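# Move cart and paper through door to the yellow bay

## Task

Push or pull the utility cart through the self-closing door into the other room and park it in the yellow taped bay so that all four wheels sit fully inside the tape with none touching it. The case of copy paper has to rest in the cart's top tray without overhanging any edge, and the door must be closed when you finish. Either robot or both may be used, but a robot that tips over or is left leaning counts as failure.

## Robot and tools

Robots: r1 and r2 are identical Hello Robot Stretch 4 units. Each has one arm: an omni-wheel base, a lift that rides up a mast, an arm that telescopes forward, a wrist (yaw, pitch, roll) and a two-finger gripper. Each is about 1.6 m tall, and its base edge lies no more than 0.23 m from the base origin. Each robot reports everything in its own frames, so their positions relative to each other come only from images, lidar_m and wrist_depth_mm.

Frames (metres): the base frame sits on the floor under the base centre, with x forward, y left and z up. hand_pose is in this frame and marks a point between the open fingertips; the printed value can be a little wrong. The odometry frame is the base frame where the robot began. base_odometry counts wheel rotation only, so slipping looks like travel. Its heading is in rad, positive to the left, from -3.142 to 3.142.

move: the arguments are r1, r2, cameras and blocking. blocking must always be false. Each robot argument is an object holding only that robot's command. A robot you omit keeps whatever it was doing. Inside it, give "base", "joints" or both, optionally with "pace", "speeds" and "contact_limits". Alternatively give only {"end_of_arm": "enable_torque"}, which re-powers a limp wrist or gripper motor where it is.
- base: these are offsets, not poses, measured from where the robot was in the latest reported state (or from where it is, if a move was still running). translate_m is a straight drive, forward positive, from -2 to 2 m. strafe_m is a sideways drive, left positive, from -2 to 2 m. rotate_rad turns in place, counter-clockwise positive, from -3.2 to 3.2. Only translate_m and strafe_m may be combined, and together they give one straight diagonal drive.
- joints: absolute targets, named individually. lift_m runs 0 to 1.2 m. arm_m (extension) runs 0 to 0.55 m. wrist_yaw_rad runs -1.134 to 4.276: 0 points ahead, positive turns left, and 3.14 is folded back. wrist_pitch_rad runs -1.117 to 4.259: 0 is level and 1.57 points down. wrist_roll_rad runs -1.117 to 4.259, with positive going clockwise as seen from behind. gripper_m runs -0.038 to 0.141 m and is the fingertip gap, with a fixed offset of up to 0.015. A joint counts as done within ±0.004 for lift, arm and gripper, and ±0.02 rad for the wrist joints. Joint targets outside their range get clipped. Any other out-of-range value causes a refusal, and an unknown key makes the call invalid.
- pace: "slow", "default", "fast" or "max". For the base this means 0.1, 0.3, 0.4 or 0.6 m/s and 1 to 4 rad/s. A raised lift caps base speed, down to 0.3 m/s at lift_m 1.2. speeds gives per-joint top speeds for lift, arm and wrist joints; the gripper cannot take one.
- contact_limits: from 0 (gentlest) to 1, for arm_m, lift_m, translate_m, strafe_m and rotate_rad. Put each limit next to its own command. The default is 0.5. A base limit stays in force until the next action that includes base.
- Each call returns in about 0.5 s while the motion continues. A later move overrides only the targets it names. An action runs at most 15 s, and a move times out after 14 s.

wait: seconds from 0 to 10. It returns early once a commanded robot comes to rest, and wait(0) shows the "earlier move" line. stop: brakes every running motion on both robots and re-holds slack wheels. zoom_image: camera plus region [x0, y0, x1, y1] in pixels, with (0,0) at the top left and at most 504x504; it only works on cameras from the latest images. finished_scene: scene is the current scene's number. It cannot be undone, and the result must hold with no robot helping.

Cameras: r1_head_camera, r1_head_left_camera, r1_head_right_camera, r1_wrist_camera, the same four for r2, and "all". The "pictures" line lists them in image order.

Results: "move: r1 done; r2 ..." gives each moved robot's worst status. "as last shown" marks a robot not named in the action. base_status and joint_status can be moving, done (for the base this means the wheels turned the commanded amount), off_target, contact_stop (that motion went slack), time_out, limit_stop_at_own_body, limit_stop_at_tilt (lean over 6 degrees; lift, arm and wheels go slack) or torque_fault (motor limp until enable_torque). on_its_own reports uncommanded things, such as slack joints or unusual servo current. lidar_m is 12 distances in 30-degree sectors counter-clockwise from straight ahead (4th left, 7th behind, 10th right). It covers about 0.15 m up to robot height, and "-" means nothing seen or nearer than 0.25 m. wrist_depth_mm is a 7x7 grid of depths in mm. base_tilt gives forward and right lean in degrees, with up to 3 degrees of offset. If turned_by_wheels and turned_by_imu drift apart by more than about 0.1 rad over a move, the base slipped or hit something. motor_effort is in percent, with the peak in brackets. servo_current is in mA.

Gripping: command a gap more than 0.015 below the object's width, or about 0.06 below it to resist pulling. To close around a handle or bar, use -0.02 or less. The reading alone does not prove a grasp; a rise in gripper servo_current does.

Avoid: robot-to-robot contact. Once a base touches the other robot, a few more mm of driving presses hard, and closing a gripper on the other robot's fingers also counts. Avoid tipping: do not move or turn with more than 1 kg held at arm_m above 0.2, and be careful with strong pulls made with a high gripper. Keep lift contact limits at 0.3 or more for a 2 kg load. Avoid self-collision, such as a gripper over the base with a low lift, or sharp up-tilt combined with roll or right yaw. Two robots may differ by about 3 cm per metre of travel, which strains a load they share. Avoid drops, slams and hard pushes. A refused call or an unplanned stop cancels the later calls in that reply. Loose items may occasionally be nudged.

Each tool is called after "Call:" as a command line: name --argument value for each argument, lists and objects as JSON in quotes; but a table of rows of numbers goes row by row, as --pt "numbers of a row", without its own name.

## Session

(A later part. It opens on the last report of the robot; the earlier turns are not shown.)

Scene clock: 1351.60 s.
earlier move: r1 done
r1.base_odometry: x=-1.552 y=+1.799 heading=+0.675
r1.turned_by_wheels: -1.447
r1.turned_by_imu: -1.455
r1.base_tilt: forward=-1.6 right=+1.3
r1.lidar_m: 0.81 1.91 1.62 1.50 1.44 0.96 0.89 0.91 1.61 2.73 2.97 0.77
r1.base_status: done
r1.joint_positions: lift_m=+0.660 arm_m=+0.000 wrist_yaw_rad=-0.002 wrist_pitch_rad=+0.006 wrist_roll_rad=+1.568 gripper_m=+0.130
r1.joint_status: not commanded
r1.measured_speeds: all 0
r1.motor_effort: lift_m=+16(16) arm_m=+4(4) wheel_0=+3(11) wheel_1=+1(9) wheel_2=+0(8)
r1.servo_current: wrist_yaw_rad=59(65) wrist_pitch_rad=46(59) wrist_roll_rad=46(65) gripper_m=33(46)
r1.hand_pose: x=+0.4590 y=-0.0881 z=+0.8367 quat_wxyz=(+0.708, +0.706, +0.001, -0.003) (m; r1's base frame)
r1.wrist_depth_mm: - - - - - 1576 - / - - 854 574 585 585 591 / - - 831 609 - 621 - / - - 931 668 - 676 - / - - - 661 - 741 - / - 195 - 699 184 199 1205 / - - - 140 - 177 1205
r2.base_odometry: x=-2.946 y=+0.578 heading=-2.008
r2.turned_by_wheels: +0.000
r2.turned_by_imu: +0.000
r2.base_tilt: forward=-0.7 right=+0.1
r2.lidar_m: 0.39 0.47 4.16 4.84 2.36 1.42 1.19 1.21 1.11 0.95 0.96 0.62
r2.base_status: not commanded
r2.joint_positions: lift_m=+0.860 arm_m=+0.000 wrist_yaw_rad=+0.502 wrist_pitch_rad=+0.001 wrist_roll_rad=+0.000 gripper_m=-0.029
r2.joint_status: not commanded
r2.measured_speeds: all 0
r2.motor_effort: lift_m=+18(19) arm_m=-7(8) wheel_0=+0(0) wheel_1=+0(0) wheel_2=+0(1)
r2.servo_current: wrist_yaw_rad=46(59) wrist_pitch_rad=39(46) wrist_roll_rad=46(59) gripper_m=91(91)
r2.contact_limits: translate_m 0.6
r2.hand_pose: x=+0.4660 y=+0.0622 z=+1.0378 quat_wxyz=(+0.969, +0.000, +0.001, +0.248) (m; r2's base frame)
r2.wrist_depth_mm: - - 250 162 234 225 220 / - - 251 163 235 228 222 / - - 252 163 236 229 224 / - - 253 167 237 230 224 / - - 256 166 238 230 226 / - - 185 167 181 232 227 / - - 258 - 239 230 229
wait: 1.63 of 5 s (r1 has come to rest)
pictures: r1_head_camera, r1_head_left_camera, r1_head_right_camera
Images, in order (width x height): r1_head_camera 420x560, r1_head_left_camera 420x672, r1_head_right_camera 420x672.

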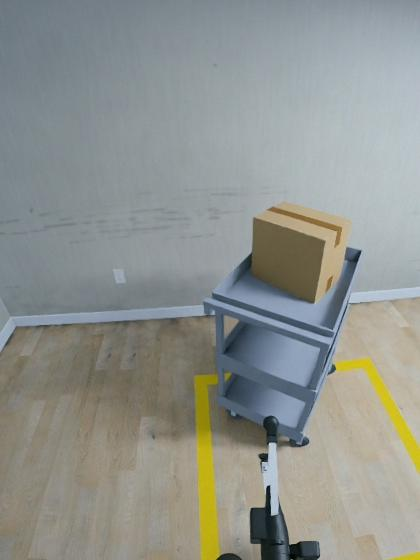

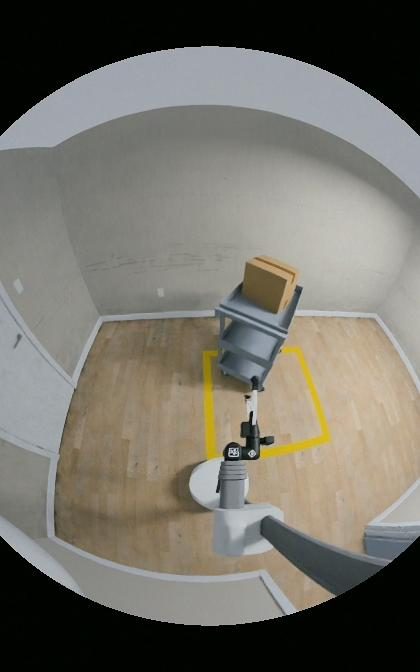

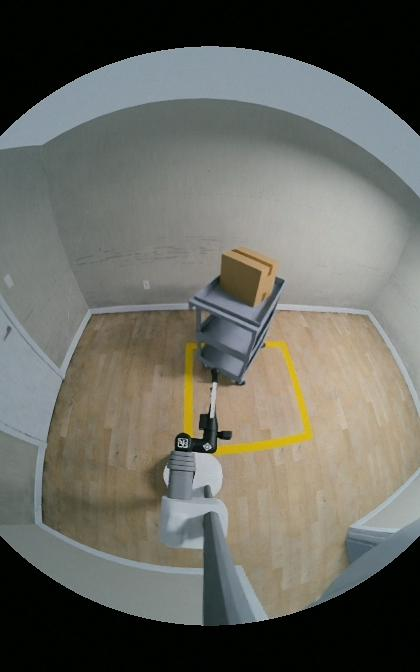

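Call:
move --blocking false --r1 '{"base":{"rotate_rad":-0.47},"joints":{"gripper_m":0.12}}' --cameras '[]'

Call:
wait --seconds 4 --cameras '[]'

Call:
move --blocking false --r1 '{"base":{"strafe_m":0.45},"contact_limits":{"strafe_m":0.2}}' --cameras '[]'

Call:
wait --seconds 8 --cameras '["r1_head_camera","r1_wrist_camera"]'

Scene clock: 1370.87 s.
move: r1 moving
r1.base_odometry: x=-1.552 y=+1.799 heading=+0.423
r1.turned_by_wheels: -0.252
r1.turned_by_imu: -0.253
r1.base_tilt: forward=-1.6 right=+1.3
r1.lidar_m: 0.79 0.92 1.87 1.52 1.49 1.11 0.91 0.89 1.62 1.64 3.20 2.27
r1.base_status: rotate_rad moving
r1.joint_positions: lift_m=+0.660 arm_m=+0.000 wrist_yaw_rad=-0.002 wrist_pitch_rad=+0.006 wrist_roll_rad=+1.568 gripper_m=+0.121
r1.joint_status: gripper_m moving
r1.measured_speeds: translate_m=+0.000 strafe_m=-0.001 rotate_rad=-0.952 lift_m=+0.000 arm_m=+0.000 wrist_yaw_rad=+0.000 wrist_pitch_rad=+0.000 wrist_roll_rad=+0.000
r1.motor_effort: lift_m=+16(16) arm_m=+4(4) wheel_0=+6(9) wheel_1=+7(9) wheel_2=+7(8)
r1.servo_current: wrist_yaw_rad=39(65) wrist_pitch_rad=46(52) wrist_roll_rad=52(65) gripper_m=52(65)
r1.hand_pose: x=+0.4591 y=-0.0880 z=+0.8367 quat_wxyz=(+0.708, +0.706, +0.001, -0.003) (m; r1's base frame)
r1.wrist_depth_mm: - - - - - 1661 1160 / - - - - - 1661 1182 / - - - 904 - 1537 - / - - 854 627 - 627 - / - - 878 647 - 654 - / - 193 931 634 190 210 - / - 140 - 145 - 723 -
r2: as last shown
r2.lidar_m: 0.39 0.45 4.17 4.85 2.38 1.40 1.21 1.20 1.11 0.96 0.96 0.61
r2.motor_effort: lift_m=+18(18) arm_m=-7(8) wheel_0=+0(1) wheel_1=+0(0) wheel_2=+0(0)
r2.servo_current: wrist_yaw_rad=52(52) wrist_pitch_rad=39(46) wrist_roll_rad=46(46) gripper_m=78(91)
r2.contact_limits: translate_m 0.6
r2.wrist_depth_mm: - - 249 161 234 226 220 / - - 251 163 235 227 221 / - - 252 164 236 228 223 / - - 254 167 237 229 224 / - - 255 166 239 231 225 / - - 186 167 181 231 226 / - - 258 - 240 230 228
pictures: none
No camera images: "cameras" was empty.

Scene clock: 1371.63 s.
earlier move: r1 done
r1.base_odometry: x=-1.552 y=+1.799 heading=+0.206
r1.turned_by_wheels: -0.217
r1.turned_by_imu: -0.219
r1.base_tilt: forward=-1.6 right=+1.3
r1.lidar_m: 0.77 0.80 1.94 1.58 1.49 1.31 0.94 0.88 0.94 1.59 3.19 2.78
r1.base_status: done
r1.joint_positions: lift_m=+0.660 arm_m=+0.000 wrist_yaw_rad=-0.002 wrist_pitch_rad=+0.006 wrist_roll_rad=+1.568 gripper_m=+0.120
r1.joint_status: all done
r1.measured_speeds: all 0
r1.motor_effort: lift_m=+16(16) arm_m=+4(4) wheel_0=+2(9) wheel_1=+2(9) wheel_2=+1(8)
r1.servo_current: wrist_yaw_rad=52(65) wrist_pitch_rad=46(52) wrist_roll_rad=46(65) gripper_m=52(65)
r1.hand_pose: x=+0.4591 y=-0.0880 z=+0.8367 quat_wxyz=(+0.708, +0.706, +0.001, -0.003) (m; r1's base frame)
r1.wrist_depth_mm: - - - - - 1708 1182 / - - - - - 1661 1182 / - - - - - 1708 1118 / - - - - - 1708 1138 / - - - - - 1708 1138 / - 193 211 809 191 212 - / - 139 820 145 - - -
r2.base_odometry: x=-2.946 y=+0.578 heading=-2.008
r2.turned_by_wheels: +0.000
r2.turned_by_imu: +0.000
r2.base_tilt: forward=-0.6 right=+0.0
r2.lidar_m: 0.40 0.47 4.18 4.85 2.35 1.40 1.21 1.22 1.12 0.96 0.97 0.61
r2.base_status: not commanded
r2.joint_positions: lift_m=+0.860 arm_m=+0.000 wrist_yaw_rad=+0.502 wrist_pitch_rad=+0.001 wrist_roll_rad=+0.000 gripper_m=-0.029
r2.joint_status: not commanded
r2.measured_speeds: all 0
r2.motor_effort: lift_m=+18(18) arm_m=-7(8) wheel_0=+0(1) wheel_1=+0(1) wheel_2=+0(0)
r2.servo_current: wrist_yaw_rad=46(59) wrist_pitch_rad=33(46) wrist_roll_rad=46(59) gripper_m=85(91)
r2.contact_limits: translate_m 0.6
r2.hand_pose: x=+0.4660 y=+0.0622 z=+1.0378 quat_wxyz=(+0.969, +0.000, +0.001, +0.248) (m; r2's base frame)
r2.wrist_depth_mm: - - 248 161 233 227 220 / - - 251 163 234 226 223 / - - 252 163 236 228 224 / - - 253 167 236 229 224 / - - 254 166 239 230 226 / - - 186 167 181 232 227 / - - 258 - 240 231 229
wait: 0.77 of 4 s (r1 has come to rest)
pictures: none
No camera images: "cameras" was empty.

Scene clock: 1372.13 s.
move: r1 moving
r1.base_odometry: x=-1.559 y=+1.835 heading=+0.206
r1.turned_by_wheels: +0.000
r1.turned_by_imu: +0.000
r1.base_tilt: forward=-1.6 right=+1.3
r1.lidar_m: 0.77 0.81 1.93 1.55 1.46 1.37 0.97 0.91 0.93 1.67 3.20 2.72
r1.base_status: strafe_m moving
r1.joint_positions: lift_m=+0.660 arm_m=+0.000 wrist_yaw_rad=-0.002 wrist_pitch_rad=+0.006 wrist_roll_rad=+1.568 gripper_m=+0.120
r1.joint_status: not commanded
r1.measured_speeds: translate_m=-0.001 strafe_m=+0.141 rotate_rad=+0.004 lift_m=+0.000 arm_m=+0.000 wrist_yaw_rad=+0.000 wrist_pitch_rad=+0.000 wrist_roll_rad=+0.000
r1.motor_effort: lift_m=+16(16) arm_m=+4(4) wheel_0=-8(10) wheel_1=+10(10) wheel_2=+0(2)
r1.servo_current: wrist_yaw_rad=52(65) wrist_pitch_rad=52(59) wrist_roll_rad=46(65) gripper_m=39(52)
r1.contact_limits: strafe_m 0.2
r1.hand_pose: x=+0.4591 y=-0.0880 z=+0.8367 quat_wxyz=(+0.708, +0.706, +0.001, -0.003) (m; r1's base frame)
r1.wrist_depth_mm: - - - - - 1661 1160 / - - - - - 1661 1229 / - - - - - 1661 1160 / - - - - - 1708 1138 / - - - - - 1708 1160 / - 194 917 640 191 213 - / - 139 854 144 - - -
r2: as last shown
r2.base_tilt: forward=-0.6 right=+0.1
r2.lidar_m: 0.38 0.47 4.14 4.86 2.37 1.38 1.20 1.22 1.12 0.96 0.95 0.58
r2.motor_effort: lift_m=+18(18) arm_m=-7(7) wheel_0=+0(0) wheel_1=+0(0) wheel_2=+0(0)
r2.servo_current: wrist_yaw_rad=46(52) wrist_pitch_rad=46(46) wrist_roll_rad=46(59) gripper_m=85(91)
r2.contact_limits: translate_m 0.6
r2.wrist_depth_mm: - - 248 162 233 226 220 / - - 251 163 234 227 222 / - - 253 163 235 229 223 / - - 253 167 237 229 224 / - - 254 166 240 230 225 / - - 186 167 181 232 226 / - - 258 - 240 229 228
pictures: none
No camera images: "cameras" was empty.

Scene clock: 1374.47 s.
earlier move: r1 done
r1.base_odometry: x=-1.644 y=+2.240 heading=+0.206
r1.turned_by_wheels: +0.000
r1.turned_by_imu: +0.002
r1.base_tilt: forward=-1.5 right=+1.3
r1.lidar_m: 0.79 1.63 1.69 1.15 1.13 1.19 1.16 1.12 1.17 2.08 3.57 0.82
r1.base_status: done
r1.joint_positions: lift_m=+0.660 arm_m=+0.000 wrist_yaw_rad=-0.002 wrist_pitch_rad=+0.006 wrist_roll_rad=+1.568 gripper_m=+0.120
r1.joint_status: not commanded
r1.measured_speeds: all 0
r1.motor_effort: lift_m=+16(16) arm_m=+4(4) wheel_0=+0(12) wheel_1=+0(11) wheel_2=+1(2)
r1.servo_current: wrist_yaw_rad=65(78) wrist_pitch_rad=39(59) wrist_roll_rad=33(65) gripper_m=39(52)
r1.contact_limits: strafe_m 0.2
r1.hand_pose: x=+0.4591 y=-0.0880 z=+0.8367 quat_wxyz=(+0.708, +0.706, +0.001, -0.003) (m; r1's base frame)
r1.wrist_depth_mm: - - - - - 1618 1160 / - - - 640 - 640 - / - - 854 634 - 647 - / - - 866 647 - 654 - / - - 904 640 - 647 - / - 193 - 654 191 213 1205 / - 139 - 145 - - 1182
r2.base_odometry: x=-2.946 y=+0.578 heading=-2.008
r2.turned_by_wheels: +0.000
r2.turned_by_imu: +0.000
r2.base_tilt: forward=-0.6 right=+0.0
r2.lidar_m: 0.38 0.48 4.14 4.85 2.37 1.38 1.21 1.22 1.12 0.95 0.97 0.61
r2.base_status: not commanded
r2.joint_positions: lift_m=+0.860 arm_m=+0.000 wrist_yaw_rad=+0.502 wrist_pitch_rad=+0.001 wrist_roll_rad=+0.000 gripper_m=-0.029
r2.joint_status: not commanded
r2.measured_speeds: all 0
r2.motor_effort: lift_m=+18(18) arm_m=-7(8) wheel_0=+0(1) wheel_1=+0(0) wheel_2=+0(0)
r2.servo_current: wrist_yaw_rad=46(59) wrist_pitch_rad=39(46) wrist_roll_rad=46(65) gripper_m=85(91)
r2.contact_limits: translate_m 0.6
r2.hand_pose: x=+0.4660 y=+0.0622 z=+1.0378 quat_wxyz=(+0.969, +0.000, +0.001, +0.248) (m; r2's base frame)
r2.wrist_depth_mm: - - 248 162 234 226 220 / - - 251 163 235 226 221 / - - 252 164 236 229 224 / - - 253 167 237 229 224 / - - 255 166 239 230 225 / - - 186 167 181 231 227 / - - 259 - 239 230 227
wait: 2.33 of 8 s (r1 has come to rest)
pictures: r1_head_camera, r1_wrist_camera
Images, in order (width x height): r1_head_camera 420x560, r1_wrist_camera 616x392.

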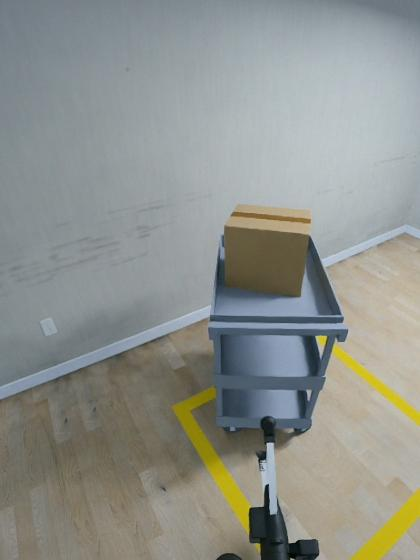

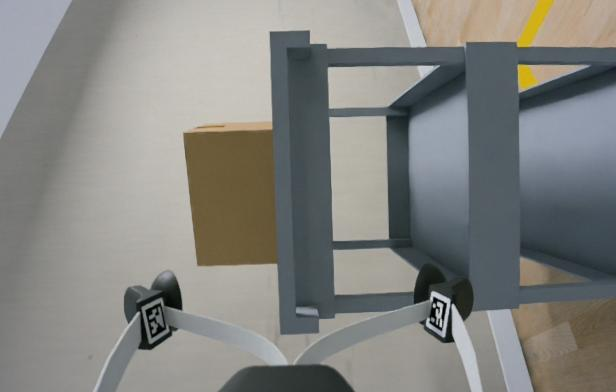

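Call:
move --blocking false --r1 '{"base":{"translate_m":0.36,"strafe_m":-0.06},"contact_limits":{"translate_m":0.2},"pace":"slow"}' --cameras '[]'

Call:
wait --seconds 8 --cameras '["r1_head_camera","r1_wrist_camera"]'

Scene clock: 1390.53 s.
move: r1 moving
r1.base_odometry: x=-1.631 y=+2.240 heading=+0.206
r1.turned_by_wheels: +0.000
r1.turned_by_imu: +0.000
r1.base_tilt: forward=-1.6 right=+1.3
r1.lidar_m: 0.78 1.63 1.68 1.15 1.13 1.18 1.21 1.13 1.18 2.08 3.56 0.80
r1.base_status: translate_m moving; strafe_m moving
r1.joint_positions: lift_m=+0.660 arm_m=+0.000 wrist_yaw_rad=-0.002 wrist_pitch_rad=+0.006 wrist_roll_rad=+1.568 gripper_m=+0.120
r1.joint_status: not commanded
r1.measured_speeds: translate_m=+0.049 strafe_m=-0.008 rotate_rad=+0.001 lift_m=+0.000 arm_m=+0.000 wrist_yaw_rad=+0.000 wrist_pitch_rad=+0.000 wrist_roll_rad=+0.000
r1.motor_effort: lift_m=+16(16) arm_m=+4(4) wheel_0=+6(7) wheel_1=+3(5) wheel_2=-4(5)
r1.servo_current: wrist_yaw_rad=52(52) wrist_pitch_rad=52(52) wrist_roll_rad=52(72) gripper_m=46(46)
r1.contact_limits: translate_m 0.2
r1.hand_pose: x=+0.4591 y=-0.0880 z=+0.8367 quat_wxyz=(+0.708, +0.706, +0.001, -0.003) (m; r1's base frame)
r1.wrist_depth_mm: - - - - - 1661 1160 / - - - 621 - 634 - / - - 842 627 - 627 - / - - 842 634 - 634 - / - - 878 634 - 640 - / - 193 - 574 192 212 1205 / - 139 - 145 - - 1205
r2: as last shown
r2.base_tilt: forward=-0.6 right=+0.1
r2.lidar_m: 0.40 0.47 4.19 4.87 2.36 1.38 1.22 1.23 1.10 0.96 0.95 0.62
r2.servo_current: wrist_yaw_rad=39(52) wrist_pitch_rad=39(46) wrist_roll_rad=39(52) gripper_m=91(98)
r2.contact_limits: translate_m 0.6
r2.wrist_depth_mm: - - 248 162 233 226 220 / - - 252 163 234 226 220 / - - 253 163 236 229 224 / - - 253 167 237 229 224 / - - 255 166 238 230 226 / - - 186 167 181 231 228 / - - 258 - 241 230 228
pictures: none
No camera images: "cameras" was empty.

Scene clock: 1394.97 s.
earlier move: r1 done
r1.base_odometry: x=-1.279 y=+2.255 heading=+0.206
r1.turned_by_wheels: +0.000
r1.turned_by_imu: -0.001
r1.base_tilt: forward=-1.6 right=+1.3
r1.lidar_m: 0.42 1.36 1.42 1.44 1.33 1.40 1.49 1.39 1.47 2.04 3.33 0.45
r1.base_status: done
r1.joint_positions: lift_m=+0.660 arm_m=+0.000 wrist_yaw_rad=-0.002 wrist_pitch_rad=+0.006 wrist_roll_rad=+1.568 gripper_m=+0.120
r1.joint_status: not commanded
r1.measured_speeds: all 0
r1.motor_effort: lift_m=+16(16) arm_m=+4(4) wheel_0=+4(8) wheel_1=+2(7) wheel_2=-3(7)
r1.servo_current: wrist_yaw_rad=33(78) wrist_pitch_rad=46(59) wrist_roll_rad=46(72) gripper_m=46(52)
r1.contact_limits: translate_m 0.2
r1.hand_pose: x=+0.4591 y=-0.0880 z=+0.8367 quat_wxyz=(+0.708, +0.706, +0.001, -0.003) (m; r1's base frame)
r1.wrist_depth_mm: - - - 276 - 1708 - / - - - 279 - - - / - 473 480 281 282 - - / - 488 496 - 286 - - / - 504 512 - 286 - - / - 197 224 - 195 196 - / - 139 - 145 - - -
r2.base_odometry: x=-2.946 y=+0.578 heading=-2.008
r2.turned_by_wheels: +0.000
r2.turned_by_imu: +0.001
r2.base_tilt: forward=-0.7 right=+0.0
r2.lidar_m: 0.41 0.50 4.18 4.85 2.38 1.37 1.22 1.21 1.13 0.94 0.96 0.60
r2.base_status: not commanded
r2.joint_positions: lift_m=+0.860 arm_m=+0.000 wrist_yaw_rad=+0.502 wrist_pitch_rad=+0.001 wrist_roll_rad=+0.000 gripper_m=-0.029
r2.joint_status: not commanded
r2.measured_speeds: all 0
r2.motor_effort: lift_m=+18(19) arm_m=-7(8) wheel_0=+0(1) wheel_1=+0(0) wheel_2=+0(1)
r2.servo_current: wrist_yaw_rad=39(65) wrist_pitch_rad=46(46) wrist_roll_rad=52(59) gripper_m=85(98)
r2.contact_limits: translate_m 0.6
r2.hand_pose: x=+0.4660 y=+0.0622 z=+1.0378 quat_wxyz=(+0.969, +0.000, +0.001, +0.248) (m; r2's base frame)
r2.wrist_depth_mm: - - 250 161 234 225 220 / - - 251 163 234 227 222 / - - 252 163 236 228 223 / - - 254 167 238 230 224 / - - 256 166 238 230 225 / - - 186 167 181 232 227 / - - 258 - 239 230 227
wait: 4.43 of 8 s (r1 has come to rest)
pictures: r1_head_camera, r1_wrist_camera
Images, in order (width x height): r1_head_camera 420x560, r1_wrist_camera 616x392.

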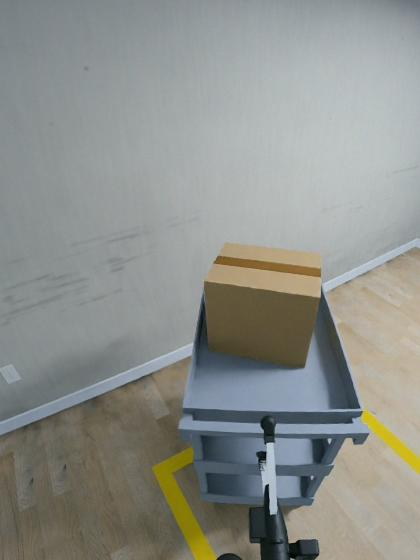

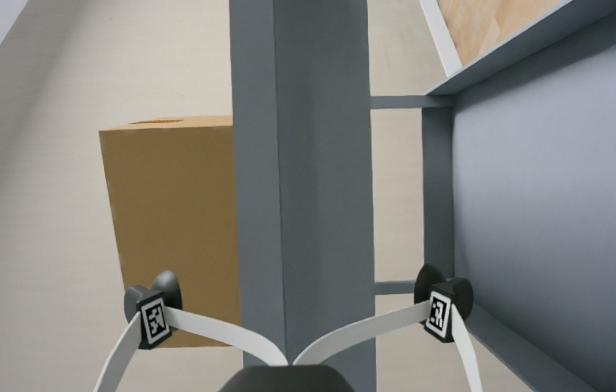

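Call:
move --blocking false --r1 '{"base":{"translate_m":0.075},"contact_limits":{"translate_m":0.2},"pace":"slow"}' --cameras '[]'

Call:
wait --seconds 3 --cameras '[]'

Call:
move --blocking false --r1 '{"joints":{"gripper_m":-0.02}}' --cameras '[]'

Call:
wait --seconds 3 --cameras '["r1_head_camera","r1_wrist_camera","r1_head_right_camera"]'

Scene clock: 1402.80 s.
move: r1 moving
r1.base_odometry: x=-1.267 y=+2.257 heading=+0.206
r1.turned_by_wheels: +0.000
r1.turned_by_imu: +0.000
r1.base_tilt: forward=-1.6 right=+1.3
r1.lidar_m: 0.44 1.34 1.40 1.47 1.33 1.41 1.50 1.41 1.48 2.07 3.32 0.46
r1.base_status: translate_m moving
r1.joint_positions: lift_m=+0.660 arm_m=+0.000 wrist_yaw_rad=-0.002 wrist_pitch_rad=+0.006 wrist_roll_rad=+1.568 gripper_m=+0.120
r1.joint_status: not commanded
r1.measured_speeds: translate_m=+0.048 strafe_m=+0.000 rotate_rad=-0.001 lift_m=+0.000 arm_m=+0.000 wrist_yaw_rad=+0.000 wrist_pitch_rad=+0.000 wrist_roll_rad=+0.000
r1.motor_effort: lift_m=+16(16) arm_m=+4(4) wheel_0=+5(7) wheel_1=+4(5) wheel_2=-6(6)
r1.servo_current: wrist_yaw_rad=52(65) wrist_pitch_rad=39(52) wrist_roll_rad=52(59) gripper_m=39(46)
r1.contact_limits: translate_m 0.2
r1.hand_pose: x=+0.4591 y=-0.0880 z=+0.8367 quat_wxyz=(+0.708, +0.706, +0.001, -0.003) (m; r1's base frame)
r1.wrist_depth_mm: - - - 266 - 1708 - / - - - 268 270 - - / - 466 469 - 270 - - / - 484 480 - 273 - - / - 500 500 - 274 - - / - 196 215 - 195 196 - / - 139 - 144 - - -
r2: as last shown
r2.turned_by_imu: +0.000
r2.base_tilt: forward=-0.6 right=+0.1
r2.lidar_m: 0.40 0.46 4.19 4.86 2.35 1.40 1.22 1.21 1.11 0.97 0.95 0.57
r2.motor_effort: lift_m=+18(18) arm_m=-7(8) wheel_0=+0(0) wheel_1=+0(1) wheel_2=+0(0)
r2.servo_current: wrist_yaw_rad=46(59) wrist_pitch_rad=39(46) wrist_roll_rad=39(59) gripper_m=91(98)
r2.contact_limits: translate_m 0.6
r2.wrist_depth_mm: - - 249 162 234 226 220 / - - 251 163 235 226 221 / - - 252 163 235 228 223 / - - 253 167 237 229 224 / - - 255 166 239 230 225 / - - 186 166 181 232 227 / - - 258 - 239 232 227
pictures: none
No camera images: "cameras" was empty.

Scene clock: 1404.30 s.
earlier move: r1 done
r1.base_odometry: x=-1.206 y=+2.270 heading=+0.206
r1.turned_by_wheels: +0.000
r1.turned_by_imu: +0.000
r1.base_tilt: forward=-1.6 right=+1.3
r1.lidar_m: 0.36 0.39 1.36 1.49 1.37 1.47 1.54 1.47 1.51 2.08 3.28 0.42
r1.base_status: done
r1.joint_positions: lift_m=+0.660 arm_m=+0.000 wrist_yaw_rad=-0.002 wrist_pitch_rad=+0.002 wrist_roll_rad=+1.568 gripper_m=+0.120
r1.joint_status: not commanded
r1.measured_speeds: all 0
r1.motor_effort: lift_m=+16(16) arm_m=+4(4) wheel_0=+3(7) wheel_1=+2(6) wheel_2=-4(6)
r1.servo_current: wrist_yaw_rad=65(72) wrist_pitch_rad=39(52) wrist_roll_rad=46(72) gripper_m=46(52)
r1.contact_limits: translate_m 0.2
r1.hand_pose: x=+0.4591 y=-0.0880 z=+0.8378 quat_wxyz=(+0.708, +0.706, +0.000, -0.001) (m; r1's base frame)
r1.wrist_depth_mm: - - - 209 210 1661 - / - - - 209 211 - - / - 407 407 211 211 - - / - 421 421 212 212 - - / - 439 439 213 213 - - / - 204 449 213 211 - - / - 469 167 137 215 - -
r2.base_odometry: x=-2.946 y=+0.578 heading=-2.008
r2.turned_by_wheels: +0.000
r2.turned_by_imu: +0.000
r2.base_tilt: forward=-0.7 right=+0.1
r2.lidar_m: 0.41 0.46 4.17 4.85 2.37 1.42 1.22 1.20 1.10 0.97 0.95 0.60
r2.base_status: not commanded
r2.joint_positions: lift_m=+0.860 arm_m=+0.000 wrist_yaw_rad=+0.502 wrist_pitch_rad=+0.001 wrist_roll_rad=+0.000 gripper_m=-0.029
r2.joint_status: not commanded
r2.measured_speeds: all 0
r2.motor_effort: lift_m=+18(19) arm_m=-7(8) wheel_0=+0(1) wheel_1=+0(1) wheel_2=+0(0)
r2.servo_current: wrist_yaw_rad=39(59) wrist_pitch_rad=46(46) wrist_roll_rad=39(59) gripper_m=91(98)
r2.contact_limits: translate_m 0.6
r2.hand_pose: x=+0.4660 y=+0.0622 z=+1.0378 quat_wxyz=(+0.969, +0.000, +0.001, +0.248) (m; r2's base frame)
r2.wrist_depth_mm: - - 249 162 233 225 220 / - - 250 163 235 228 222 / - - 252 163 236 228 224 / - - 253 167 238 229 224 / - - 256 166 239 230 225 / - - 186 167 181 232 227 / - - 259 - 240 231 228
wait: 1.50 of 3 s (r1 has come to rest)
pictures: none
No camera images: "cameras" was empty.

Scene clock: 1404.80 s.
move: r1 moving
r1.base_odometry: x=-1.206 y=+2.270 heading=+0.206
r1.turned_by_wheels: +0.000
r1.turned_by_imu: +0.000
r1.base_tilt: forward=-1.6 right=+1.3
r1.lidar_m: 0.36 0.39 1.35 1.46 1.36 1.45 1.55 1.46 1.53 2.05 3.30 0.40
r1.base_status: not commanded
r1.joint_positions: lift_m=+0.660 arm_m=+0.000 wrist_yaw_rad=-0.002 wrist_pitch_rad=+0.002 wrist_roll_rad=+1.568 gripper_m=+0.106
r1.joint_status: gripper_m moving
r1.measured_speeds: all 0
r1.motor_effort: lift_m=+16(16) arm_m=+4(4) wheel_0=+3(4) wheel_1=+2(2) wheel_2=-4(4)
r1.servo_current: wrist_yaw_rad=65(65) wrist_pitch_rad=39(39) wrist_roll_rad=39(52) gripper_m=98(98)
r1.contact_limits: translate_m 0.2
r1.hand_pose: x=+0.4591 y=-0.0880 z=+0.8378 quat_wxyz=(+0.708, +0.706, +0.000, -0.001) (m; r1's base frame)
r1.wrist_depth_mm: - - - 208 209 1708 - / - - - 210 210 - - / - 410 404 211 211 - - / - 424 418 211 211 - - / - 436 436 212 212 - - / - 197 452 213 212 - - / - 473 169 153 214 - -
r2: as last shown
r2.base_tilt: forward=-0.6 right=+0.0
r2.lidar_m: 0.41 0.47 4.16 4.82 2.36 1.41 1.22 1.21 1.11 0.95 0.96 0.58
r2.motor_effort: lift_m=+18(19) arm_m=-7(7) wheel_0=+0(1) wheel_1=+0(0) wheel_2=+0(0)
r2.servo_current: wrist_yaw_rad=59(59) wrist_pitch_rad=46(46) wrist_roll_rad=46(59) gripper_m=78(91)
r2.contact_limits: translate_m 0.6
r2.wrist_depth_mm: - - 249 162 233 226 220 / - - 251 163 235 226 222 / - - 252 163 236 229 224 / - - 252 167 237 229 223 / - - 255 166 240 230 225 / - - 186 167 181 232 227 / - - 258 - 239 231 228
pictures: none
No camera images: "cameras" was empty.

Scene clock: 1406.47 s.
earlier move: r1 done
r1.base_odometry: x=-1.206 y=+2.270 heading=+0.206
r1.turned_by_wheels: +0.000
r1.turned_by_imu: +0.000
r1.base_tilt: forward=-1.6 right=+1.3
r1.lidar_m: 0.37 0.41 1.35 1.48 1.37 1.44 1.54 1.45 1.51 2.08 3.29 0.38
r1.base_status: not commanded
r1.joint_positions: lift_m=+0.660 arm_m=+0.000 wrist_yaw_rad=-0.002 wrist_pitch_rad=+0.009 wrist_roll_rad=+1.568 gripper_m=-0.018
r1.joint_status: all done
r1.measured_speeds: all 0
r1.motor_effort: lift_m=+16(16) arm_m=+4(4) wheel_0=+3(4) wheel_1=+2(2) wheel_2=-2(4)
r1.servo_current: wrist_yaw_rad=52(72) wrist_pitch_rad=59(65) wrist_roll_rad=39(59) gripper_m=137(345)
r1.contact_limits: translate_m 0.2
r1.hand_pose: x=+0.4591 y=-0.0880 z=+0.8359 quat_wxyz=(+0.708, +0.706, +0.002, -0.004) (m; r1's base frame)
r1.wrist_depth_mm: - - 148 208 209 1708 - / - - - 209 210 - - / - 404 407 211 212 - - / - 415 415 211 213 - - / - 433 433 213 213 - - / - 445 178 213 195 161 - / - 159 174 213 214 155 -
r2.base_odometry: x=-2.946 y=+0.578 heading=-2.008
r2.turned_by_wheels: +0.000
r2.turned_by_imu: +0.000
r2.base_tilt: forward=-0.7 right=+0.1
r2.lidar_m: 0.41 0.47 4.15 4.82 2.41 1.42 1.20 1.21 1.12 0.94 0.95 0.58
r2.base_status: not commanded
r2.joint_positions: lift_m=+0.860 arm_m=+0.000 wrist_yaw_rad=+0.502 wrist_pitch_rad=+0.001 wrist_roll_rad=+0.000 gripper_m=-0.029
r2.joint_status: not commanded
r2.measured_speeds: all 0
r2.motor_effort: lift_m=+18(19) arm_m=-7(8) wheel_0=+0(1) wheel_1=+0(0) wheel_2=+0(0)
r2.servo_current: wrist_yaw_rad=26(59) wrist_pitch_rad=39(46) wrist_roll_rad=59(59) gripper_m=85(91)
r2.contact_limits: translate_m 0.6
r2.hand_pose: x=+0.4660 y=+0.0622 z=+1.0378 quat_wxyz=(+0.969, +0.000, +0.001, +0.248) (m; r2's base frame)
r2.wrist_depth_mm: - - 248 161 234 225 220 / - - 251 163 235 226 221 / - - 252 163 236 228 223 / - - 253 167 238 229 224 / - - 255 165 239 230 226 / - - 186 167 181 231 227 / - - 259 - 241 231 228
wait: 1.67 of 3 s (r1 has come to rest)
pictures: r1_head_camera, r1_head_right_camera, r1_wrist_camera
Images, in order (width x height): r1_head_camera 420x560, r1_head_right_camera 420x672, r1_wrist_camera 616x392.

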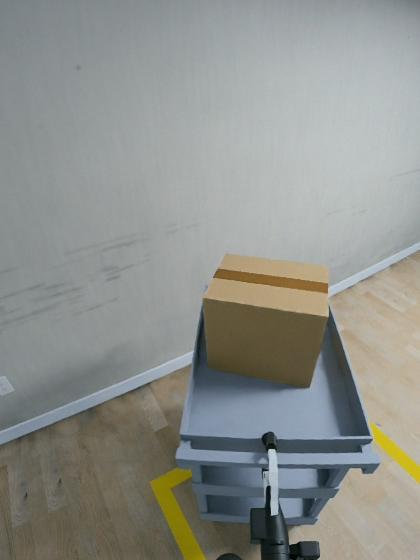

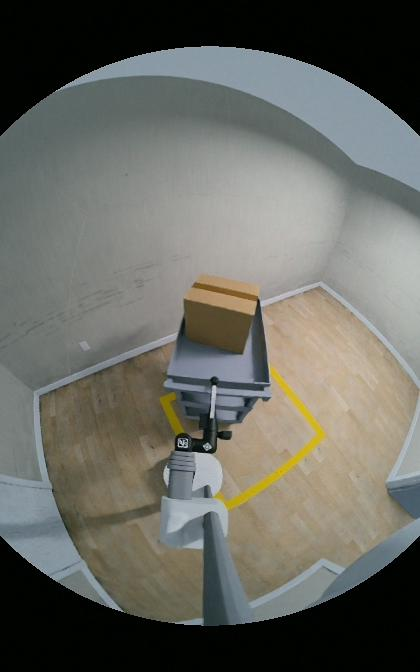

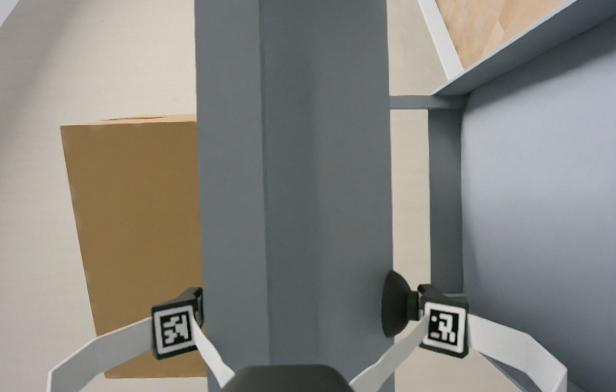

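Call:
move --r1 '{"base":{"translate_m":-0.10,"strafe_m":-0.15},"pace":"slow","contact_limits":{"translate_m":0.4}}' --blocking false --cameras '[]'

Call:
wait --seconds 5 --cameras '["r1_head_camera","r1_head_right_camera","r1_head_left_camera"]'

Scene clock: 1428.10 s.
move: r1 moving
r1.base_odometry: x=-1.211 y=+2.259 heading=+0.207
r1.turned_by_wheels: +0.000
r1.turned_by_imu: +0.000
r1.base_tilt: forward=-1.6 right=+1.3
r1.lidar_m: 0.36 0.38 1.35 1.50 1.38 1.44 1.54 1.45 1.50 2.05 3.27 0.41
r1.base_status: translate_m moving; strafe_m moving
r1.joint_positions: lift_m=+0.660 arm_m=+0.000 wrist_yaw_rad=-0.002 wrist_pitch_rad=+0.009 wrist_roll_rad=+1.568 gripper_m=-0.018
r1.joint_status: not commanded
r1.measured_speeds: translate_m=-0.027 strafe_m=-0.040 rotate_rad=-0.001 lift_m=+0.000 arm_m=+0.000 wrist_yaw_rad=+0.000 wrist_pitch_rad=+0.000 wrist_roll_rad=+0.000
r1.motor_effort: lift_m=+16(16) arm_m=+4(4) wheel_0=+7(8) wheel_1=-6(7) wheel_2=+6(6)
r1.servo_current: wrist_yaw_rad=52(65) wrist_pitch_rad=59(59) wrist_roll_rad=65(65) gripper_m=130(143)
r1.contact_limits: translate_m 0.4
r1.hand_pose: x=+0.4591 y=-0.0880 z=+0.8359 quat_wxyz=(+0.708, +0.706, +0.002, -0.004) (m; r1's base frame)
r1.wrist_depth_mm: - - 147 206 207 1618 - / - - 148 208 210 - - / 404 404 402 211 213 - - / - 421 418 212 214 - - / - 439 433 214 216 - - / - 449 177 216 195 165 - / - 153 174 218 174 153 -
r2: as last shown
r2.base_tilt: forward=-0.6 right=+0.0
r2.lidar_m: 0.40 0.48 4.16 4.86 2.34 1.39 1.22 1.21 1.10 0.96 0.96 0.59
r2.motor_effort: lift_m=+18(18) arm_m=-7(7) wheel_0=+0(0) wheel_1=+0(0) wheel_2=+0(0)
r2.servo_current: wrist_yaw_rad=46(65) wrist_pitch_rad=33(46) wrist_roll_rad=33(46) gripper_m=85(91)
r2.contact_limits: translate_m 0.6
r2.wrist_depth_mm: - - 249 162 234 227 220 / - - 251 163 233 227 222 / - - 253 163 236 229 223 / - - 253 167 236 230 224 / - - 255 166 239 230 226 / - - 186 167 181 231 228 / - - 258 - 240 230 228
pictures: none
No camera images: "cameras" was empty.

Scene clock: 1430.70 s.
earlier move: r1 done
r1.base_odometry: x=-1.273 y=+2.103 heading=+0.207
r1.turned_by_wheels: +0.001
r1.turned_by_imu: +0.001
r1.base_tilt: forward=-1.6 right=+1.2
r1.lidar_m: 0.35 0.35 1.51 1.52 1.45 1.51 1.38 1.29 1.37 1.91 3.21 0.45
r1.base_status: done
r1.joint_positions: lift_m=+0.660 arm_m=+0.000 wrist_yaw_rad=+0.007 wrist_pitch_rad=-0.005 wrist_roll_rad=+1.568 gripper_m=-0.019
r1.joint_status: not commanded
r1.measured_speeds: all 0
r1.motor_effort: lift_m=+16(16) arm_m=-4(5) wheel_0=+10(12) wheel_1=-2(8) wheel_2=+5(13)
r1.servo_current: wrist_yaw_rad=72(85) wrist_pitch_rad=39(59) wrist_roll_rad=46(65) gripper_m=52(143)
r1.contact_limits: translate_m 0.4
r1.hand_pose: x=+0.4599 y=-0.0854 z=+0.8398 quat_wxyz=(+0.708, +0.706, +0.001, +0.004) (m; r1's base frame)
r1.wrist_depth_mm: - - - - 287 293 300 / - - - - 271 1708 1182 / - - - 259 258 - - / - - 449 249 248 - - / - 449 452 238 240 - - / - 449 186 187 231 - - / - 150 183 180 164 - -
r2.base_odometry: x=-2.946 y=+0.578 heading=-2.008
r2.turned_by_wheels: +0.000
r2.turned_by_imu: +0.000
r2.base_tilt: forward=-0.6 right=+0.0
r2.lidar_m: 0.39 0.48 4.17 4.83 2.41 1.39 1.21 1.21 1.09 0.96 0.95 0.58
r2.base_status: not commanded
r2.joint_positions: lift_m=+0.860 arm_m=+0.000 wrist_yaw_rad=+0.502 wrist_pitch_rad=+0.001 wrist_roll_rad=+0.000 gripper_m=-0.029
r2.joint_status: not commanded
r2.measured_speeds: all 0
r2.motor_effort: lift_m=+19(19) arm_m=-7(8) wheel_0=+0(1) wheel_1=+0(1) wheel_2=+0(1)
r2.servo_current: wrist_yaw_rad=59(65) wrist_pitch_rad=39(46) wrist_roll_rad=39(59) gripper_m=91(91)
r2.contact_limits: translate_m 0.6
r2.hand_pose: x=+0.4660 y=+0.0622 z=+1.0378 quat_wxyz=(+0.969, +0.000, +0.001, +0.248) (m; r2's base frame)
r2.wrist_depth_mm: - - 248 162 235 226 220 / - - 251 163 234 226 221 / - - 251 163 236 229 224 / - - 253 167 237 229 224 / - - 255 166 238 230 226 / - - 185 167 181 232 227 / - - 258 - 239 230 228
wait: 2.60 of 5 s (r1 has come to rest)
pictures: r1_head_camera, r1_head_left_camera, r1_head_right_camera
Images, in order (width x height): r1_head_camera 420x560, r1_head_left_camera 420x672, r1_head_right_camera 420x672.

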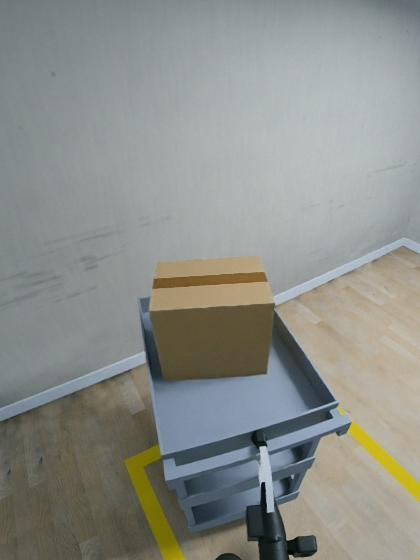

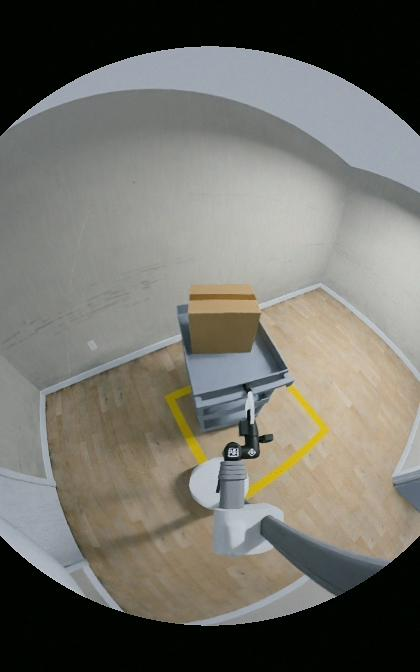

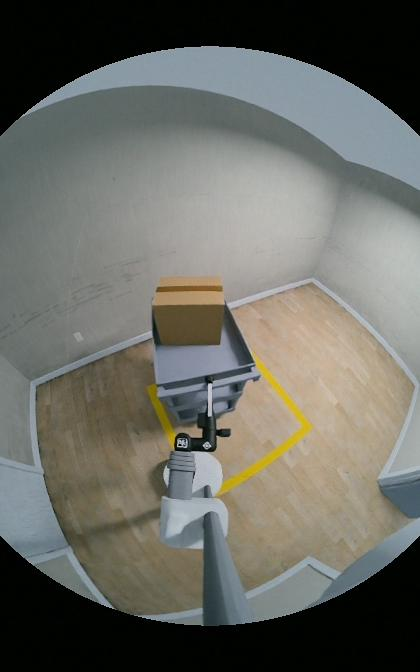

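Call:
move --r1 '{"joints":{"gripper_m":-0.035}}' --blocking false --cameras '[]'

Call:
wait --seconds 1.5 --cameras '[]'

Call:
move --r1 '{"base":{"translate_m":-0.12,"strafe_m":-0.16},"pace":"slow","contact_limits":{"translate_m":0.4}}' --blocking false --cameras '[]'

Call:
wait --seconds 5 --cameras '["r1_head_camera","r1_head_right_camera"]'

Scene clock: 1438.43 s.
move: r1 moving
r1.base_odometry: x=-1.273 y=+2.103 heading=+0.207
r1.turned_by_wheels: +0.000
r1.turned_by_imu: +0.000
r1.base_tilt: forward=-1.6 right=+1.3
r1.lidar_m: 0.35 0.34 1.52 1.55 1.47 1.49 1.36 1.30 1.36 1.94 3.24 0.46
r1.base_status: not commanded
r1.joint_positions: lift_m=+0.660 arm_m=+0.000 wrist_yaw_rad=+0.007 wrist_pitch_rad=-0.005 wrist_roll_rad=+1.568 gripper_m=-0.034
r1.joint_status: gripper_m moving
r1.measured_speeds: translate_m=+0.000 strafe_m=+0.000 rotate_rad=+0.000 lift_m=+0.000 arm_m=+0.000 wrist_yaw_rad=+0.000 wrist_pitch_rad=+0.000 wrist_roll_rad=+0.001
r1.motor_effort: lift_m=+15(16) arm_m=-4(4) wheel_0=+9(10) wheel_1=-2(2) wheel_2=+4(5)
r1.servo_current: wrist_yaw_rad=39(72) wrist_pitch_rad=52(59) wrist_roll_rad=39(65) gripper_m=98(124)
r1.contact_limits: translate_m 0.4
r1.hand_pose: x=+0.4599 y=-0.0854 z=+0.8398 quat_wxyz=(+0.708, +0.706, +0.001, +0.004) (m; r1's base frame)
r1.wrist_depth_mm: - - - - 285 290 298 / - - - - 267 1661 1255 / - - - 255 254 - - / - - 449 246 245 - - / - 449 445 236 237 - - / - 445 196 187 226 - - / - 144 433 167 176 - -
r2: as last shown
r2.base_tilt: forward=-0.7 right=+0.0
r2.lidar_m: 0.40 0.49 4.17 4.84 2.38 1.40 1.21 1.22 1.11 0.94 0.97 0.60
r2.motor_effort: lift_m=+18(18) arm_m=-7(7) wheel_0=+0(0) wheel_1=+0(0) wheel_2=+0(0)
r2.servo_current: wrist_yaw_rad=46(59) wrist_pitch_rad=39(46) wrist_roll_rad=46(52) gripper_m=85(91)
r2.contact_limits: translate_m 0.6
r2.wrist_depth_mm: - - 249 162 234 226 220 / - - 250 163 234 227 221 / - - 252 163 236 229 224 / - - 253 167 238 230 224 / - - 255 166 240 231 225 / - - 186 167 181 232 227 / - - 259 - 240 231 228
pictures: none
No camera images: "cameras" was empty.

Scene clock: 1438.73 s.
earlier move: r1 done
r1.base_odometry: x=-1.273 y=+2.103 heading=+0.207
r1.turned_by_wheels: +0.000
r1.turned_by_imu: +0.000
r1.base_tilt: forward=-1.6 right=+1.2
r1.lidar_m: 0.35 0.33 1.53 1.56 1.47 1.50 1.38 1.29 1.35 1.90 3.22 0.43
r1.base_status: not commanded
r1.joint_positions: lift_m=+0.660 arm_m=+0.000 wrist_yaw_rad=+0.007 wrist_pitch_rad=-0.005 wrist_roll_rad=+1.568 gripper_m=-0.034
r1.joint_status: all done
r1.measured_speeds: all 0
r1.motor_effort: lift_m=+15(16) arm_m=-4(4) wheel_0=+9(10) wheel_1=-1(2) wheel_2=+5(5)
r1.servo_current: wrist_yaw_rad=52(72) wrist_pitch_rad=39(59) wrist_roll_rad=39(65) gripper_m=65(124)
r1.contact_limits: translate_m 0.4
r1.hand_pose: x=+0.4599 y=-0.0854 z=+0.8398 quat_wxyz=(+0.708, +0.706, +0.001, +0.004) (m; r1's base frame)
r1.wrist_depth_mm: - - - - 286 290 297 / - - - - 267 1661 1229 / - - - 256 257 - - / - - 449 246 246 - - / - 445 449 235 236 - - / - 442 183 195 227 - - / - 144 436 180 176 - -
r2.base_odometry: x=-2.946 y=+0.578 heading=-2.008
r2.turned_by_wheels: +0.000
r2.turned_by_imu: +0.000
r2.base_tilt: forward=-0.7 right=+0.0
r2.lidar_m: 0.40 0.47 4.20 4.84 2.36 1.41 1.22 1.22 1.11 0.97 0.97 0.62
r2.base_status: not commanded
r2.joint_positions: lift_m=+0.860 arm_m=+0.000 wrist_yaw_rad=+0.502 wrist_pitch_rad=+0.001 wrist_roll_rad=+0.000 gripper_m=-0.029
r2.joint_status: not commanded
r2.measured_speeds: all 0
r2.motor_effort: lift_m=+18(18) arm_m=-7(7) wheel_0=+0(0) wheel_1=+0(0) wheel_2=+0(0)
r2.servo_current: wrist_yaw_rad=52(59) wrist_pitch_rad=39(46) wrist_roll_rad=46(52) gripper_m=85(98)
r2.contact_limits: translate_m 0.6
r2.hand_pose: x=+0.4660 y=+0.0622 z=+1.0378 quat_wxyz=(+0.969, +0.000, +0.001, +0.248) (m; r2's base frame)
r2.wrist_depth_mm: - - 250 161 233 226 220 / - - 250 163 234 227 221 / - - 251 164 236 229 223 / - - 253 167 237 230 224 / - - 256 166 240 230 224 / - - 186 166 181 231 228 / - - 258 - 240 231 228
wait: 0.30 of 1.5 s (r1 has come to rest)
pictures: none
No camera images: "cameras" was empty.

Scene clock: 1439.23 s.
move: r1 moving
r1.base_odometry: x=-1.278 y=+2.091 heading=+0.208
r1.turned_by_wheels: +0.001
r1.turned_by_imu: +0.001
r1.base_tilt: forward=-1.5 right=+1.3
r1.lidar_m: 0.36 0.35 1.53 1.53 1.47 1.52 1.35 1.29 1.34 1.92 3.22 0.43
r1.base_status: translate_m moving; strafe_m moving
r1.joint_positions: lift_m=+0.660 arm_m=+0.000 wrist_yaw_rad=+0.007 wrist_pitch_rad=-0.005 wrist_roll_rad=+1.568 gripper_m=-0.034
r1.joint_status: not commanded
r1.measured_speeds: translate_m=-0.029 strafe_m=-0.039 rotate_rad=-0.001 lift_m=+0.000 arm_m=+0.000 wrist_yaw_rad=+0.000 wrist_pitch_rad=+0.000 wrist_roll_rad=+0.000
r1.motor_effort: lift_m=+15(16) arm_m=-4(4) wheel_0=+11(11) wheel_1=-4(7) wheel_2=+11(12)
r1.servo_current: wrist_yaw_rad=46(72) wrist_pitch_rad=39(52) wrist_roll_rad=59(59) gripper_m=65(72)
r1.contact_limits: translate_m 0.4
r1.hand_pose: x=+0.4600 y=-0.0853 z=+0.8398 quat_wxyz=(+0.708, +0.706, +0.001, +0.004) (m; r1's base frame)
r1.wrist_depth_mm: - - - - 291 294 294 / - - - - 268 1661 1255 / - - - 257 257 - - / - - 445 247 247 - - / - 442 445 236 236 - - / - 442 445 194 227 - - / - 144 436 167 176 - -
r2: as last shown
r2.base_tilt: forward=-0.7 right=+0.1
r2.lidar_m: 0.40 0.47 4.16 4.85 2.38 1.41 1.21 1.23 1.12 0.97 0.96 0.63
r2.motor_effort: lift_m=+18(18) arm_m=-7(7) wheel_0=+1(1) wheel_1=+0(0) wheel_2=+0(0)
r2.servo_current: wrist_yaw_rad=52(52) wrist_pitch_rad=39(46) wrist_roll_rad=46(52) gripper_m=85(98)
r2.contact_limits: translate_m 0.6
r2.wrist_depth_mm: - - 249 162 234 225 220 / - - 251 163 234 226 222 / - - 251 163 236 229 223 / - - 252 167 238 229 224 / - - 255 166 238 230 225 / - - 186 167 181 231 227 / - - 258 - 239 231 229
pictures: none
No camera images: "cameras" was empty.

Scene clock: 1442.00 s.
earlier move: r1 done
r1.base_odometry: x=-1.357 y=+1.922 heading=+0.208
r1.turned_by_wheels: +0.000
r1.turned_by_imu: +0.000
r1.base_tilt: forward=-1.6 right=+1.2
r1.lidar_m: 0.25 0.25 1.67 1.57 1.54 1.62 1.16 1.09 1.23 1.71 3.15 0.52
r1.base_status: done
r1.joint_positions: lift_m=+0.660 arm_m=+0.000 wrist_yaw_rad=+0.010 wrist_pitch_rad=-0.005 wrist_roll_rad=+1.570 gripper_m=-0.034
r1.joint_status: not commanded
r1.measured_speeds: all 0
r1.motor_effort: lift_m=+15(16) arm_m=-4(4) wheel_0=+9(14) wheel_1=-2(7) wheel_2=+5(15)
r1.servo_current: wrist_yaw_rad=72(85) wrist_pitch_rad=39(59) wrist_roll_rad=59(65) gripper_m=65(72)
r1.contact_limits: translate_m 0.4
r1.hand_pose: x=+0.4602 y=-0.0846 z=+0.8398 quat_wxyz=(+0.707, +0.707, +0.002, +0.005) (m; r1's base frame)
r1.wrist_depth_mm: - - - - - 1808 1255 / - - - - - 1756 1255 / - - - 300 - 1618 1205 / - - - - 375 384 1229 / - - - - 263 1499 1366 / - - 178 189 232 - - / - 145 402 147 193 - -
r2.base_odometry: x=-2.946 y=+0.578 heading=-2.008
r2.turned_by_wheels: +0.000
r2.turned_by_imu: +0.000
r2.base_tilt: forward=-0.7 right=+0.0
r2.lidar_m: 0.42 0.45 4.16 4.84 2.36 1.43 1.21 1.21 1.11 0.96 0.97 0.59
r2.base_status: not commanded
r2.joint_positions: lift_m=+0.860 arm_m=+0.000 wrist_yaw_rad=+0.502 wrist_pitch_rad=+0.001 wrist_roll_rad=+0.000 gripper_m=-0.029
r2.joint_status: not commanded
r2.measured_speeds: all 0
r2.motor_effort: lift_m=+18(18) arm_m=-7(8) wheel_0=+0(1) wheel_1=+0(1) wheel_2=+0(1)
r2.servo_current: wrist_yaw_rad=52(59) wrist_pitch_rad=39(46) wrist_roll_rad=46(65) gripper_m=78(98)
r2.contact_limits: translate_m 0.6
r2.hand_pose: x=+0.4660 y=+0.0622 z=+1.0378 quat_wxyz=(+0.969, +0.000, +0.001, +0.248) (m; r2's base frame)
r2.wrist_depth_mm: - - 249 161 232 226 220 / - - 251 163 234 226 222 / - - 252 163 236 228 222 / - - 252 167 236 229 224 / - - 255 166 239 230 226 / - - 185 167 182 232 227 / - - 258 - 240 230 228
wait: 2.77 of 5 s (r1 has come to rest)
pictures: r1_head_camera, r1_head_right_camera
Images, in order (width x height): r1_head_camera 420x560, r1_head_right_camera 420x672.

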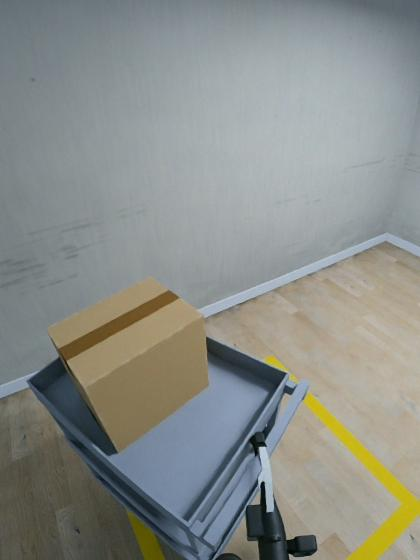

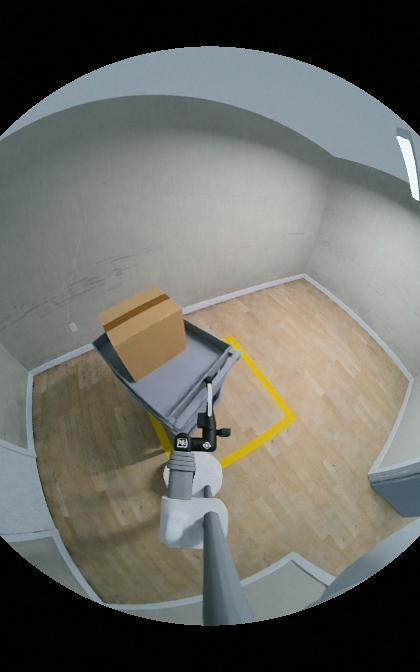

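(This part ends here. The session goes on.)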